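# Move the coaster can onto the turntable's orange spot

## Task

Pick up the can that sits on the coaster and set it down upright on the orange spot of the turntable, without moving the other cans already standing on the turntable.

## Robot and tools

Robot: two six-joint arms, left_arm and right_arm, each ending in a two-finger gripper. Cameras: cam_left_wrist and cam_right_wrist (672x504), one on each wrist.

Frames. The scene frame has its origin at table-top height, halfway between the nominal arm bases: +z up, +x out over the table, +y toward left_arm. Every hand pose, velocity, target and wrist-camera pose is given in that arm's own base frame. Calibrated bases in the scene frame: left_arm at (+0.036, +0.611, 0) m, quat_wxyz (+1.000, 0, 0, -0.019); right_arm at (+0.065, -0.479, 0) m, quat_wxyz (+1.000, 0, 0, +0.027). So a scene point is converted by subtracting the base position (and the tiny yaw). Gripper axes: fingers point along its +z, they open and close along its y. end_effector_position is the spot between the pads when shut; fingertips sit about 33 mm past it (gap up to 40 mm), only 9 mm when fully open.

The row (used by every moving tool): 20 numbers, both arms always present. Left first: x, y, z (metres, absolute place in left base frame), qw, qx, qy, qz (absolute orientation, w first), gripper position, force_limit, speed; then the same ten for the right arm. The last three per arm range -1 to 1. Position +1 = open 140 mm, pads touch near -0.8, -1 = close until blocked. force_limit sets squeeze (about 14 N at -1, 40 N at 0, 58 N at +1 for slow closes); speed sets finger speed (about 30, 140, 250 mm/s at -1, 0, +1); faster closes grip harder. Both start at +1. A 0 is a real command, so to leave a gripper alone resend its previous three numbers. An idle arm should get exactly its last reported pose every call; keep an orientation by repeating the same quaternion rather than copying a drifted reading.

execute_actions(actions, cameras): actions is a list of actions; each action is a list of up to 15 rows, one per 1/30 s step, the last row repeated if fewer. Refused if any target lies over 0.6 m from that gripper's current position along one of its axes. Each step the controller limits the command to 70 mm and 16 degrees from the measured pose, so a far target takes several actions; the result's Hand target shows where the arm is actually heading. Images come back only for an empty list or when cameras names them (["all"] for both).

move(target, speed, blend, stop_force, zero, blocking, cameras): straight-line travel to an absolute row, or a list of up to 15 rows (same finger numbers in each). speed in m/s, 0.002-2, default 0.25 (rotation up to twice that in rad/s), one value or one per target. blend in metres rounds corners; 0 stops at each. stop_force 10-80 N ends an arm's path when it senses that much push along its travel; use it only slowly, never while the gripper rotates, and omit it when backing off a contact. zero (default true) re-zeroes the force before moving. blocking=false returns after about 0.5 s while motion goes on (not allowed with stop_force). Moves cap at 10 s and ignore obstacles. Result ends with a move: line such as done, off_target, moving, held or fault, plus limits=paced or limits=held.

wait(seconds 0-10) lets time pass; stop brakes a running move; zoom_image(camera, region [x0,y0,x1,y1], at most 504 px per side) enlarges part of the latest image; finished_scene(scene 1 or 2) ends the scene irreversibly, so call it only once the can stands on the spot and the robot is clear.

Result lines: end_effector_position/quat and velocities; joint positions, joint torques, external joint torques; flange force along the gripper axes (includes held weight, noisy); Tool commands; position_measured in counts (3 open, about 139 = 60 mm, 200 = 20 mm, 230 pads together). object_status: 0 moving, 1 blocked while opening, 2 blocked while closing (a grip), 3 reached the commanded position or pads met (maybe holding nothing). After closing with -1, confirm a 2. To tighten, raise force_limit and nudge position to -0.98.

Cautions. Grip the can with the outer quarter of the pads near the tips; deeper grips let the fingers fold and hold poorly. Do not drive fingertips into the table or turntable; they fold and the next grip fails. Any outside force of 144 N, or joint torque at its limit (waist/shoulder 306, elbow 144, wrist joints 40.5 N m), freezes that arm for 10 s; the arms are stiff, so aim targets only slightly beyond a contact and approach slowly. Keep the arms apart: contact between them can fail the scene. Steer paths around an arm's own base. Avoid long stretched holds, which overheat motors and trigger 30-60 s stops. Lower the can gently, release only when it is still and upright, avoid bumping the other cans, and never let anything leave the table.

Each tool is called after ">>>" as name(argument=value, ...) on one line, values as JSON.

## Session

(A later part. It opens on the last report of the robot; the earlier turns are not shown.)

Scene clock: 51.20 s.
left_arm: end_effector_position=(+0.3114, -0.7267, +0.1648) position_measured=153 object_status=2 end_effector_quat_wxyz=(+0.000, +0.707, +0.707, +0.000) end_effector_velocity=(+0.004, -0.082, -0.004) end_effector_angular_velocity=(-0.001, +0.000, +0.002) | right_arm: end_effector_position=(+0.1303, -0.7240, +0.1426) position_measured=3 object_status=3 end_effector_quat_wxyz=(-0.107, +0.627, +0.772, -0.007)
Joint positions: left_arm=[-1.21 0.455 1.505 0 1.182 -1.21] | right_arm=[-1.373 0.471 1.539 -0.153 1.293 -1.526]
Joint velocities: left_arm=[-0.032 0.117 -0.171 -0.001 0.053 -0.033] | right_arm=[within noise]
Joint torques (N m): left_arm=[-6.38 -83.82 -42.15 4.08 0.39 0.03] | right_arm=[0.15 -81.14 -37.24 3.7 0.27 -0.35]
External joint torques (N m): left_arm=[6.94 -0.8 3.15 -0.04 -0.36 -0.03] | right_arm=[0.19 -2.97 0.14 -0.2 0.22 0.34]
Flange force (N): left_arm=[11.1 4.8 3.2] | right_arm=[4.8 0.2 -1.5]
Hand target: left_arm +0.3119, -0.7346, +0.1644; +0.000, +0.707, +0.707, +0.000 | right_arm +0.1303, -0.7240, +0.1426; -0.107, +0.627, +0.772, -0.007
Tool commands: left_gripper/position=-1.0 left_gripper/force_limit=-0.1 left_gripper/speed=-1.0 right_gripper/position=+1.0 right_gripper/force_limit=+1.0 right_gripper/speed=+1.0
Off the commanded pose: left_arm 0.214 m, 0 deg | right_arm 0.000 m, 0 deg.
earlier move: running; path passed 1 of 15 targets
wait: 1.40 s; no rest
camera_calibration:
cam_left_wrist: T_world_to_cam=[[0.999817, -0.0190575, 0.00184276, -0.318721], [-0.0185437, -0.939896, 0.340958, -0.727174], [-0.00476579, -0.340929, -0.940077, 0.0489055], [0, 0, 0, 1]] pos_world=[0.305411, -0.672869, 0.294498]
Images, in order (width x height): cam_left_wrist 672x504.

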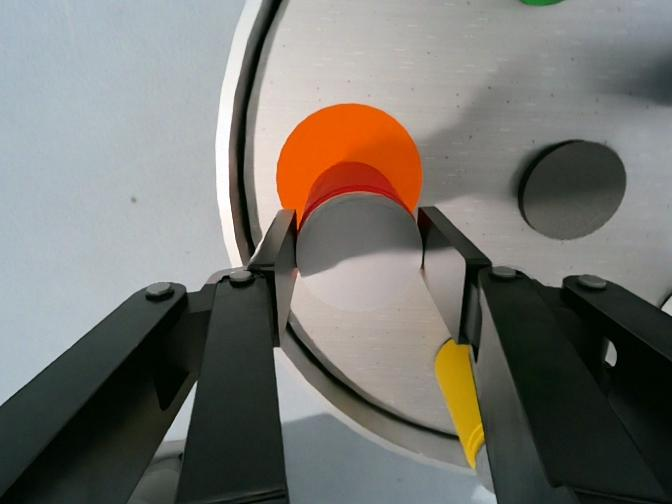

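>>> move(target=[[0.4595,-0.8590,0.159,0,0.70711,0.70711,0,-1,-0.1,-1,0.1303,-0.7240,0.1426,-0.1074,0.6270,0.7721,-0.0069,1,1,1],[0.5058,-0.8466,0.158,0,0.70711,0.70711,0,-1,-0.1,-1,0.1303,-0.7240,0.1426,-0.1074,0.6270,0.7721,-0.0069,1,1,1],[0.5451,-0.8191,0.157,0,0.70711,0.70711,0,-1,-0.1,-1,0.1303,-0.7240,0.1426,-0.1074,0.6270,0.7721,-0.0069,1,1,1],[0.5726,-0.7798,0.156,0,0.70711,0.70711,0,-1,-0.1,-1,0.1303,-0.7240,0.1426,-0.1074,0.6270,0.7721,-0.0069,1,1,1],[0.5850,-0.7335,0.155,0,0.70711,0.70711,0,-1,-0.1,-1,0.1303,-0.7240,0.1426,-0.1074,0.6270,0.7721,-0.0069,1,1,1],[0.5808,-0.6858,0.154,0,0.70711,0.70711,0,-1,-0.1,-1,0.1303,-0.7240,0.1426,-0.1074,0.6270,0.7721,-0.0069,1,1,1],[0.5605,-0.6424,0.153,0,0.70711,0.70711,0,-1,-0.1,-1,0.1303,-0.7240,0.1426,-0.1074,0.6270,0.7721,-0.0069,1,1,1],[0.5267,-0.6085,0.152,0,0.70711,0.70711,0,-1,-0.1,-1,0.1303,-0.7240,0.1426,-0.1074,0.6270,0.7721,-0.0069,1,1,1],[0.4832,-0.5882,0.151,0,0.70711,0.70711,0,-1,-0.1,-1,0.1303,-0.7240,0.1426,-0.1074,0.6270,0.7721,-0.0069,1,1,1],[0.4355,-0.5840,0.150,0,0.70711,0.70711,0,-1,-0.1,-1,0.1303,-0.7240,0.1426,-0.1074,0.6270,0.7721,-0.0069,1,1,1],[0.3892,-0.5964,0.149,0,0.70711,0.70711,0,-1,-0.1,-1,0.1303,-0.7240,0.1426,-0.1074,0.6270,0.7721,-0.0069,1,1,1],[0.3499,-0.6239,0.148,0,0.70711,0.70711,0,-1,-0.1,-1,0.1303,-0.7240,0.1426,-0.1074,0.6270,0.7721,-0.0069,1,1,1],[0.3224,-0.6632,0.147,0,0.70711,0.70711,0,-1,-0.1,-1,0.1303,-0.7240,0.1426,-0.1074,0.6270,0.7721,-0.0069,1,1,1],[0.3100,-0.7095,0.146,0,0.70711,0.70711,0,-1,-0.1,-1,0.1303,-0.7240,0.1426,-0.1074,0.6270,0.7721,-0.0069,1,1,1]], speed=[0.07,0.0835,0.0835,0.0835,0.0835,0.0835,0.0835,0.0835,0.0835,0.0835,0.0835,0.0835,0.0835,0.0835], blend=0.02, blocking=false)

>>> wait(seconds=1.1, cameras=["cam_left_wrist"])

>>> zoom_image(camera="cam_left_wrist", region=[220, 60, 500, 300])

Scene clock: 53.63 s.
left_arm: end_effector_position=(+0.4366, -0.8558, +0.1591) position_measured=153 object_status=2 end_effector_quat_wxyz=(+0.000, +0.707, +0.707, +0.000) end_effector_velocity=(+0.070, -0.009, +0.000) end_effector_angular_velocity=(+0.000, +0.000, +0.001) | right_arm: end_effector_position=(+0.1303, -0.7240, +0.1426) position_measured=3 object_status=3 end_effector_quat_wxyz=(-0.107, +0.627, +0.772, -0.007)
Joint positions: left_arm=[-1.135 0.732 1.058 0 1.351 -1.135] | right_arm=[-1.373 0.471 1.539 -0.153 1.293 -1.526]
Joint velocities: left_arm=[0.063 0.072 -0.126 0 0.055 0.061] | right_arm=[within noise]
Joint torques (N m): left_arm=[-6.2 -107.41 -42.54 4.24 -0.36 0.44] | right_arm=[0.1 -81.26 -37.32 3.73 0.31 -0.36]
External joint torques (N m): left_arm=[6.02 -3.38 1.39 0.01 0.4 -0.44] | right_arm=[-0.58 -2.89 0.04 -0.25 0.17 0.35]
Flange force (N): left_arm=[11.4 0.7 -0.4] | right_arm=[4.5 -0.7 -1.3]
Hand target: left_arm +0.4426, -0.8566, +0.1591; +0.000, +0.707, +0.707, +0.000 | right_arm +0.1303, -0.7240, +0.1426; -0.107, +0.627, +0.772, -0.007
Tool commands: left_gripper/position=-1.0 left_gripper/force_limit=-0.1 left_gripper/speed=-1.0 right_gripper/position=+1.0 right_gripper/force_limit=+1.0 right_gripper/speed=+1.0
Off the commanded pose: left_arm 0.194 m, 0 deg | right_arm 0.000 m, 0 deg.
earlier move: replaced; path passed 5 of 15 targets
move: running; path passed 0 of 14 targets

Scene clock: 54.73 s.
left_arm: end_effector_position=(+0.5191, -0.8371, +0.1577) position_measured=153 object_status=2 end_effector_quat_wxyz=(+0.000, +0.707, +0.707, +0.000) end_effector_velocity=(+0.069, +0.043, -0.002) end_effector_angular_velocity=(+0.002, +0.001, -0.001) | right_arm: end_effector_position=(+0.1303, -0.7240, +0.1426) position_measured=3 object_status=3 end_effector_quat_wxyz=(-0.107, +0.627, +0.772, -0.007)
Joint positions: left_arm=[-1.051 0.778 0.98 0 1.384 -1.051] | right_arm=[-1.373 0.471 1.539 -0.153 1.293 -1.526]
Joint velocities: left_arm=[0.082 0.002 0 0 0 0.084] | right_arm=[within noise]
Joint torques (N m): left_arm=[-2.1 -116.17 -43.76 4.23 -0.07 0.57] | right_arm=[0.45 -81.02 -37.26 3.67 0.29 -0.32]
External joint torques (N m): left_arm=[1.58 1.24 2.19 0.05 0.11 -0.57] | right_arm=[-0.72 -3.06 0.09 -0.19 0.19 0.31]
Flange force (N): left_arm=[4.7 -1.7 2.9] | right_arm=[4.9 -1.0 -1.3]
Hand target: left_arm +0.5250, -0.8331, +0.1575; +0.000, +0.707, +0.707, +0.000 | right_arm +0.1303, -0.7240, +0.1426; -0.107, +0.627, +0.772, -0.007
Tool commands: left_gripper/position=-1.0 left_gripper/force_limit=-0.1 left_gripper/speed=-1.0 right_gripper/position=+1.0 right_gripper/force_limit=+1.0 right_gripper/speed=+1.0
Off the commanded pose: left_arm 0.245 m, 0 deg | right_arm 0.000 m, 0 deg.
earlier move: running; path passed 2 of 14 targets
wait: 1.10 s; no rest
camera_calibration:
cam_left_wrist: T_world_to_cam=[[0.999819, -0.0189641, 0.00180267, -0.52839], [-0.0184438, -0.940005, 0.340661, -0.824717], [-0.0047658, -0.340632, -0.940185, 0.00584677], [0, 0, 0, 1]] pos_world=[0.513111, -0.783267, 0.287398]
Images, in order (width x height): cam_left_wrist 672x504.

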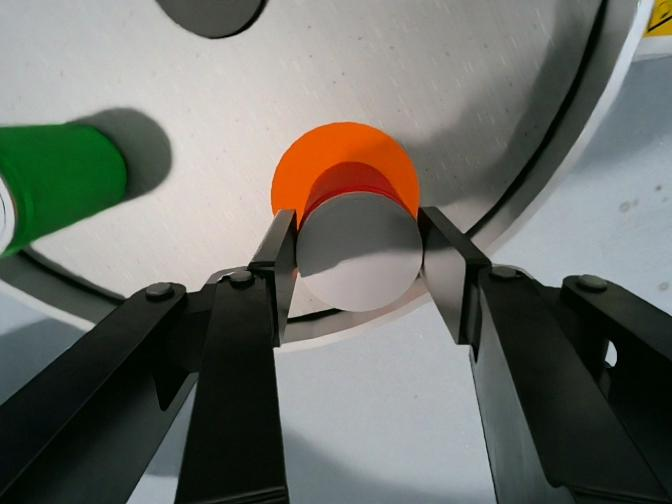

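Scaled by 1.800 from the camera's 672x504 image, which has a finer 960x720 frame.

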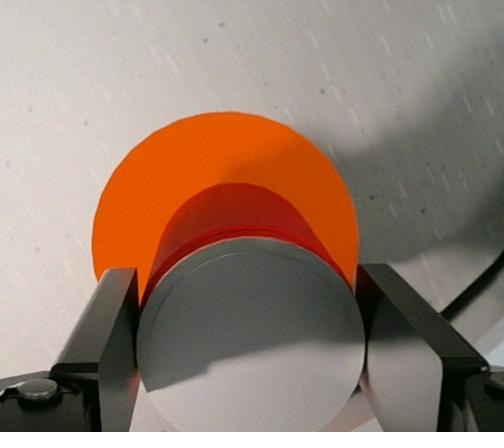

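>>> wait(seconds=0.15)

Scene clock: 55.43 s.
left_arm: end_effector_position=(+0.5604, -0.7972, +0.1566) position_measured=153 object_status=2 end_effector_quat_wxyz=(+0.000, +0.707, +0.707, +0.000) end_effector_velocity=(+0.046, +0.068, +0.000) end_effector_angular_velocity=(-0.002, +0.000, -0.001) | right_arm: end_effector_position=(+0.1303, -0.7240, +0.1426) position_measured=3 object_status=3 end_effector_quat_wxyz=(-0.107, +0.627, +0.772, -0.007)
Joint positions: left_arm=[-0.994 0.759 1.017 0 1.366 -0.994] | right_arm=[-1.373 0.471 1.539 -0.153 1.293 -1.526]
Joint velocities: left_arm=[0.078 -0.055 0.097 -0.001 -0.044 0.08] | right_arm=[within noise]
Joint torques (N m): left_arm=[-2.18 -97.84 -33.67 4.03 -0.03 -0.04] | right_arm=[0.42 -81.11 -37.25 3.7 0.31 -0.31]
External joint torques (N m): left_arm=[2.27 -15.24 -7.5 0.23 0.07 0.04] | right_arm=[-0.64 -3.05 0.01 -0.22 0.17 0.3]
Flange force (N): left_arm=[4.1 0.0 -14.5] | right_arm=[4.7 -0.9 -1.4]
Hand target: left_arm +0.5644, -0.7912, +0.1563; +0.000, +0.707, +0.707, +0.000 | right_arm +0.1303, -0.7240, +0.1426; -0.107, +0.627, +0.772, -0.007
Tool commands: left_gripper/position=-1.0 left_gripper/force_limit=-0.1 left_gripper/speed=-1.0 right_gripper/position=+1.0 right_gripper/force_limit=+1.0 right_gripper/speed=+1.0
Off the commanded pose: left_arm 0.266 m, 0 deg | right_arm 0.000 m, 0 deg.
earlier move: running; path passed 3 of 14 targets
wait: 0.17 s; no rest

>>> move(target=[[0.5726,-0.6632,0.157,0,0.70711,0.70711,0,0.15,-0.1,0,0.1303,-0.7240,0.1426,-0.1074,0.6270,0.7721,-0.0069,1,1,1],[0.5451,-0.6239,0.178,0,0.70711,0.70711,0,0.15,-0.1,0,0.1303,-0.7240,0.1426,-0.1074,0.6270,0.7721,-0.0069,1,1,1],[0.5058,-0.5964,0.225,0,0.70711,0.70711,0,0.15,-0.1,0,0.1303,-0.7240,0.1426,-0.1074,0.6270,0.7721,-0.0069,1,1,1],[0.4595,-0.5840,0.28,0,0.70711,0.70711,0,0.15,-0.1,0,0.1303,-0.7240,0.1426,-0.1074,0.6270,0.7721,-0.0069,1,1,1]], speed=[0.0835,0.091,0.117,0.127], blend=0.02, blocking=false, cameras=["cam_left_wrist"])

>>> wait(seconds=1.2, cameras=["cam_left_wrist"])

>>> wait(seconds=2, cameras=["cam_left_wrist"])

Scene clock: 56.67 s.
left_arm: end_effector_position=(+0.5786, -0.7007, +0.1558) position_measured=110 object_status=0 end_effector_quat_wxyz=(+0.000, +0.707, +0.707, +0.000) end_effector_velocity=(-0.013, +0.082, +0.002) end_effector_angular_velocity=(-0.001, +0.001, +0.001) | right_arm: end_effector_position=(+0.1303, -0.7240, +0.1426) position_measured=3 object_status=3 end_effector_quat_wxyz=(-0.107, +0.627, +0.772, -0.007)
Joint positions: left_arm=[-0.919 0.644 1.216 0 1.281 -0.919] | right_arm=[-1.373 0.471 1.539 -0.153 1.293 -1.526]
Joint velocities: left_arm=[0.044 -0.12 0.199 -0.001 -0.079 0.044] | right_arm=[within noise]
Joint torques (N m): left_arm=[1.19 -106.15 -40.91 4.12 0.24 0.56] | right_arm=[0.52 -81.14 -37.16 3.65 0.3 -0.34]
External joint torques (N m): left_arm=[-1.02 3.28 0.57 0.06 -0.21 -0.56] | right_arm=[-0.85 -2.94 -0.02 -0.17 0.19 0.34]
Flange force (N): left_arm=[-3.8 0.9 2.5] | right_arm=[4.5 -1.1 -1.4]
Hand target: left_arm +0.5773, -0.6929, +0.1560; +0.000, +0.707, +0.707, +0.000 | right_arm +0.1303, -0.7240, +0.1426; -0.107, +0.627, +0.772, -0.007
Tool commands: left_gripper/position=+0.15 left_gripper/force_limit=-0.1 left_gripper/speed=+0.0 right_gripper/position=+1.0 right_gripper/force_limit=+1.0 right_gripper/speed=+1.0
Off the commanded pose: left_arm 0.208 m, 0 deg | right_arm 0.000 m, 0 deg.
earlier move: replaced; path passed 4 of 14 targets
move: running; path passed 0 of 4 targets
camera_calibration:
cam_left_wrist: T_world_to_cam=[[0.999819, -0.0189721, 0.00148257, -0.585202], [-0.0183433, -0.940069, 0.340489, -0.694805], [-0.00506609, -0.340455, -0.940247, 0.0511105], [0, 0, 0, 1]] pos_world=[0.57261, -0.646867, 0.285498]
Images, in order (width x height): cam_left_wrist 672x504.

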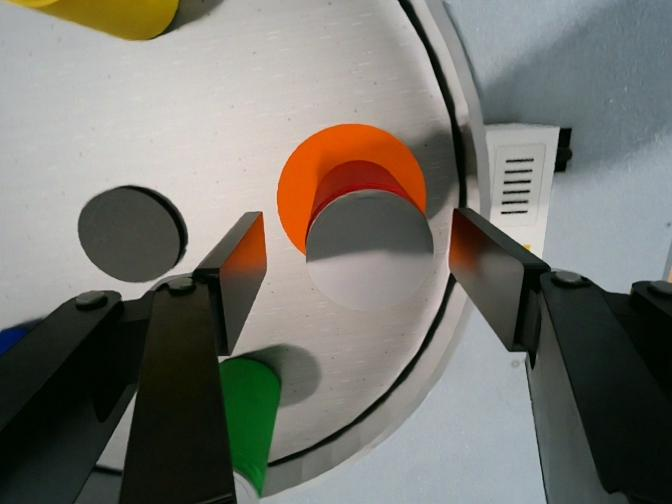

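Scene clock: 57.87 s.
left_arm: end_effector_position=(+0.5336, -0.6159, +0.1920) position_measured=110 object_status=3 end_effector_quat_wxyz=(+0.000, +0.707, +0.707, +0.000) end_effector_velocity=(-0.069, +0.048, +0.077) end_effector_angular_velocity=(+0.002, +0.001, +0.000) | right_arm: end_effector_position=(+0.1303, -0.7240, +0.1426) position_measured=3 object_status=3 end_effector_quat_wxyz=(-0.107, +0.627, +0.772, -0.007)
Joint positions: left_arm=[-0.899 0.477 1.42 0 1.245 -0.899] | right_arm=[-1.373 0.471 1.539 -0.153 1.293 -1.526]
Joint velocities: left_arm=[-0.03 -0.165 0.108 0.001 0.06 -0.029] | right_arm=[within noise]
Joint torques (N m): left_arm=[1.43 -91.94 -40.32 4.18 -0.19 0.18] | right_arm=[0.08 -81.16 -37.23 3.69 0.3 -0.3]
External joint torques (N m): left_arm=[-1.8 3.62 0.21 -0.04 0.23 -0.18] | right_arm=[0.61 -3.12 0.03 -0.17 0.18 0.29]
Flange force (N): left_arm=[-5.5 1.6 1.7] | right_arm=[4.8 0.7 -1.7]
Hand target: left_arm +0.5271, -0.6113, +0.1995; +0.000, +0.707, +0.707, +0.000 | right_arm +0.1303, -0.7240, +0.1426; -0.107, +0.627, +0.772, -0.007
Tool commands: left_gripper/position=+0.15 left_gripper/force_limit=-0.1 left_gripper/speed=+0.0 right_gripper/position=+1.0 right_gripper/force_limit=+1.0 right_gripper/speed=+1.0
Off the commanded pose: left_arm 0.119 m, 0 deg | right_arm 0.000 m, 0 deg.
earlier move: running; path passed 2 of 4 targets
wait: 1.20 s; no rest
camera_calibration:
cam_left_wrist: T_world_to_cam=[[0.999817, -0.0190574, 0.00183869, -0.538817], [-0.0185432, -0.93996, 0.340781, -0.628132], [-0.0047661, -0.340752, -0.940141, 0.113336], [0, 0, 0, 1]] pos_world=[0.527611, -0.562068, 0.321598]
Images, in order (width x height): cam_left_wrist 672x504.

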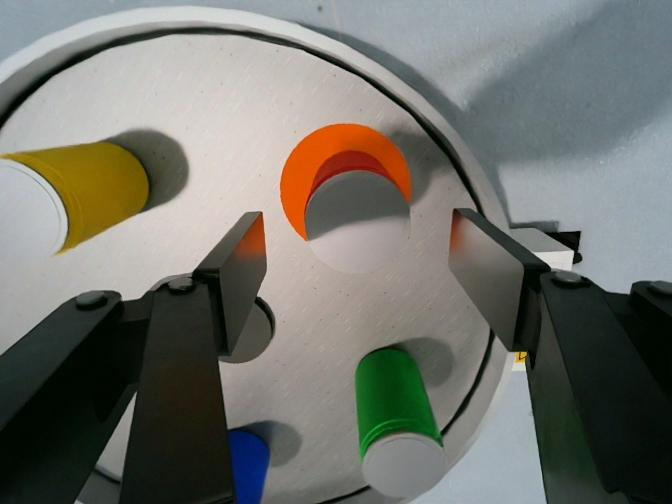

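Scene clock: 59.10 s.
left_arm: end_effector_position=(+0.4595, -0.5840, +0.2799) position_measured=110 object_status=3 end_effector_quat_wxyz=(+0.000, +0.707, +0.707, +0.000) | right_arm: end_effector_position=(+0.1303, -0.7240, +0.1426) position_measured=3 object_status=3 end_effector_quat_wxyz=(-0.107, +0.627, +0.772, -0.007)
Joint positions: left_arm=[-0.951 0.325 1.476 0 1.341 -0.951] | right_arm=[-1.373 0.471 1.539 -0.153 1.293 -1.526]
Joint torques (N m): left_arm=[-2.21 -75 -42.11 4.25 -0.27 0.27] | right_arm=[0.21 -81.13 -37.21 3.7 0.32 -0.33]
External joint torques (N m): left_arm=[2.42 0.25 0.99 0.01 0.31 -0.27] | right_arm=[-0.05 -3.03 0.04 -0.2 0.16 0.32]
Flange force (N): left_arm=[2.9 1.4 0.9] | right_arm=[4.7 -0.1 -1.5]
Hand target: left_arm +0.4595, -0.5840, +0.2800; +0.000, +0.707, +0.707, +0.000 | right_arm +0.1303, -0.7240, +0.1426; -0.107, +0.627, +0.772, -0.007
Tool commands: left_gripper/position=+0.15 left_gripper/force_limit=-0.1 left_gripper/speed=+0.0 right_gripper/position=+1.0 right_gripper/force_limit=+1.0 right_gripper/speed=+1.0
Off the commanded pose: left_arm 0.000 m, 0 deg | right_arm 0.000 m, 0 deg.
earlier move: done
wait: 1.23 of 2 s (the move ended)
camera_calibration:
cam_left_wrist: T_world_to_cam=[[0.999818, -0.0189975, 0.00171063, -0.4642], [-0.0184432, -0.939961, 0.340783, -0.629557], [-0.00486608, -0.340752, -0.940141, 0.20663], [0, 0, 0, 1]] pos_world=[0.45351, -0.530168, 0.409598]
Images, in order (width x height): cam_left_wrist 672x504.

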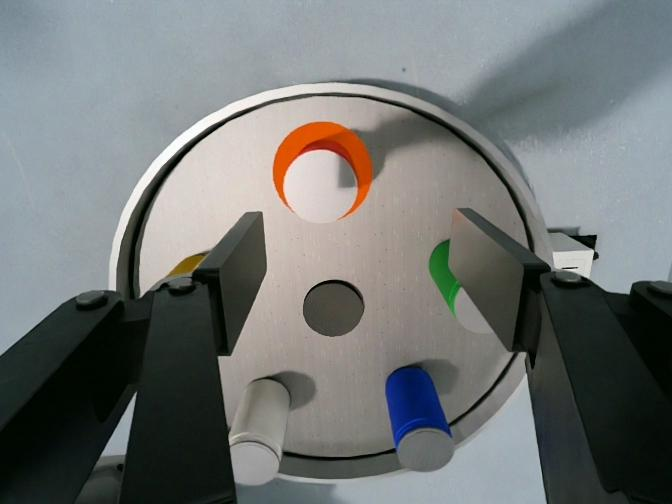

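>>> zoom_image(camera="cam_left_wrist", region=[250, 100, 400, 240])

>>> execute_actions(actions=[], cameras=["cam_left_wrist"])

Scaled by 3.360 from the camera's 672x504 image, which has a finer 960x720 frame.

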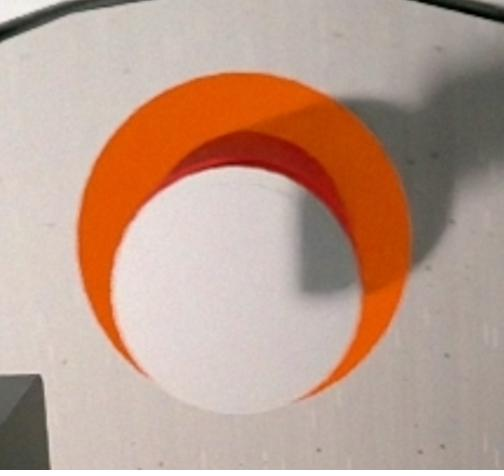

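Scene clock: 59.40 s.
left_arm: end_effector_position=(+0.4595, -0.5840, +0.2800) position_measured=110 object_status=3 end_effector_quat_wxyz=(+0.000, +0.707, +0.707, +0.000) | right_arm: end_effector_position=(+0.1303, -0.7240, +0.1426) position_measured=3 object_status=3 end_effector_quat_wxyz=(-0.107, +0.627, +0.772, -0.007)
Joint positions: left_arm=[-0.951 0.325 1.476 0 1.341 -0.951] | right_arm=[-1.373 0.471 1.539 -0.153 1.293 -1.526]
Joint velocities: within noise
Joint torques (N m): left_arm=[-2.78 -74.04 -42.06 4.24 -0.16 0.3] | right_arm=[0.24 -80.87 -37.26 3.72 0.3 -0.3]
External joint torques (N m): left_arm=[2.91 -0.63 0.93 0.02 0.19 -0.3] | right_arm=[0.13 -3.35 0.06 -0.21 0.18 0.29]
Flange force (N): left_arm=[4.3 1.1 0.7] | right_arm=[5.2 0.0 -1.7]
Hand target: left_arm +0.4595, -0.5840, +0.2800; +0.000, +0.707, +0.707, +0.000 | right_arm +0.1303, -0.7240, +0.1426; -0.107, +0.627, +0.772, -0.007
Tool commands: left_gripper/position=+0.15 left_gripper/force_limit=-0.1 left_gripper/speed=+0.0 right_gripper/position=+1.0 right_gripper/force_limit=+1.0 right_gripper/speed=+1.0
Off the commanded pose: left_arm 0.000 m, 0 deg | right_arm 0.000 m, 0 deg.
camera_calibration:
cam_left_wrist: T_world_to_cam=[[0.999818, -0.0189975, 0.00171063, -0.464201], [-0.0184432, -0.939961, 0.340783, -0.629591], [-0.00486608, -0.340752, -0.940141, 0.206724], [0, 0, 0, 1]] pos_world=[0.45351, -0.530168, 0.409698]
Images, in order (width x height): cam_left_wrist 672x504.

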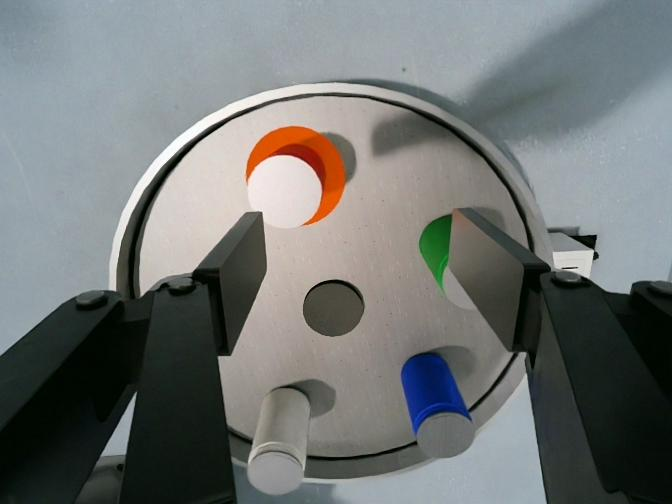

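>>> finished_scene(scene=2)

The scene is finished: the task was done.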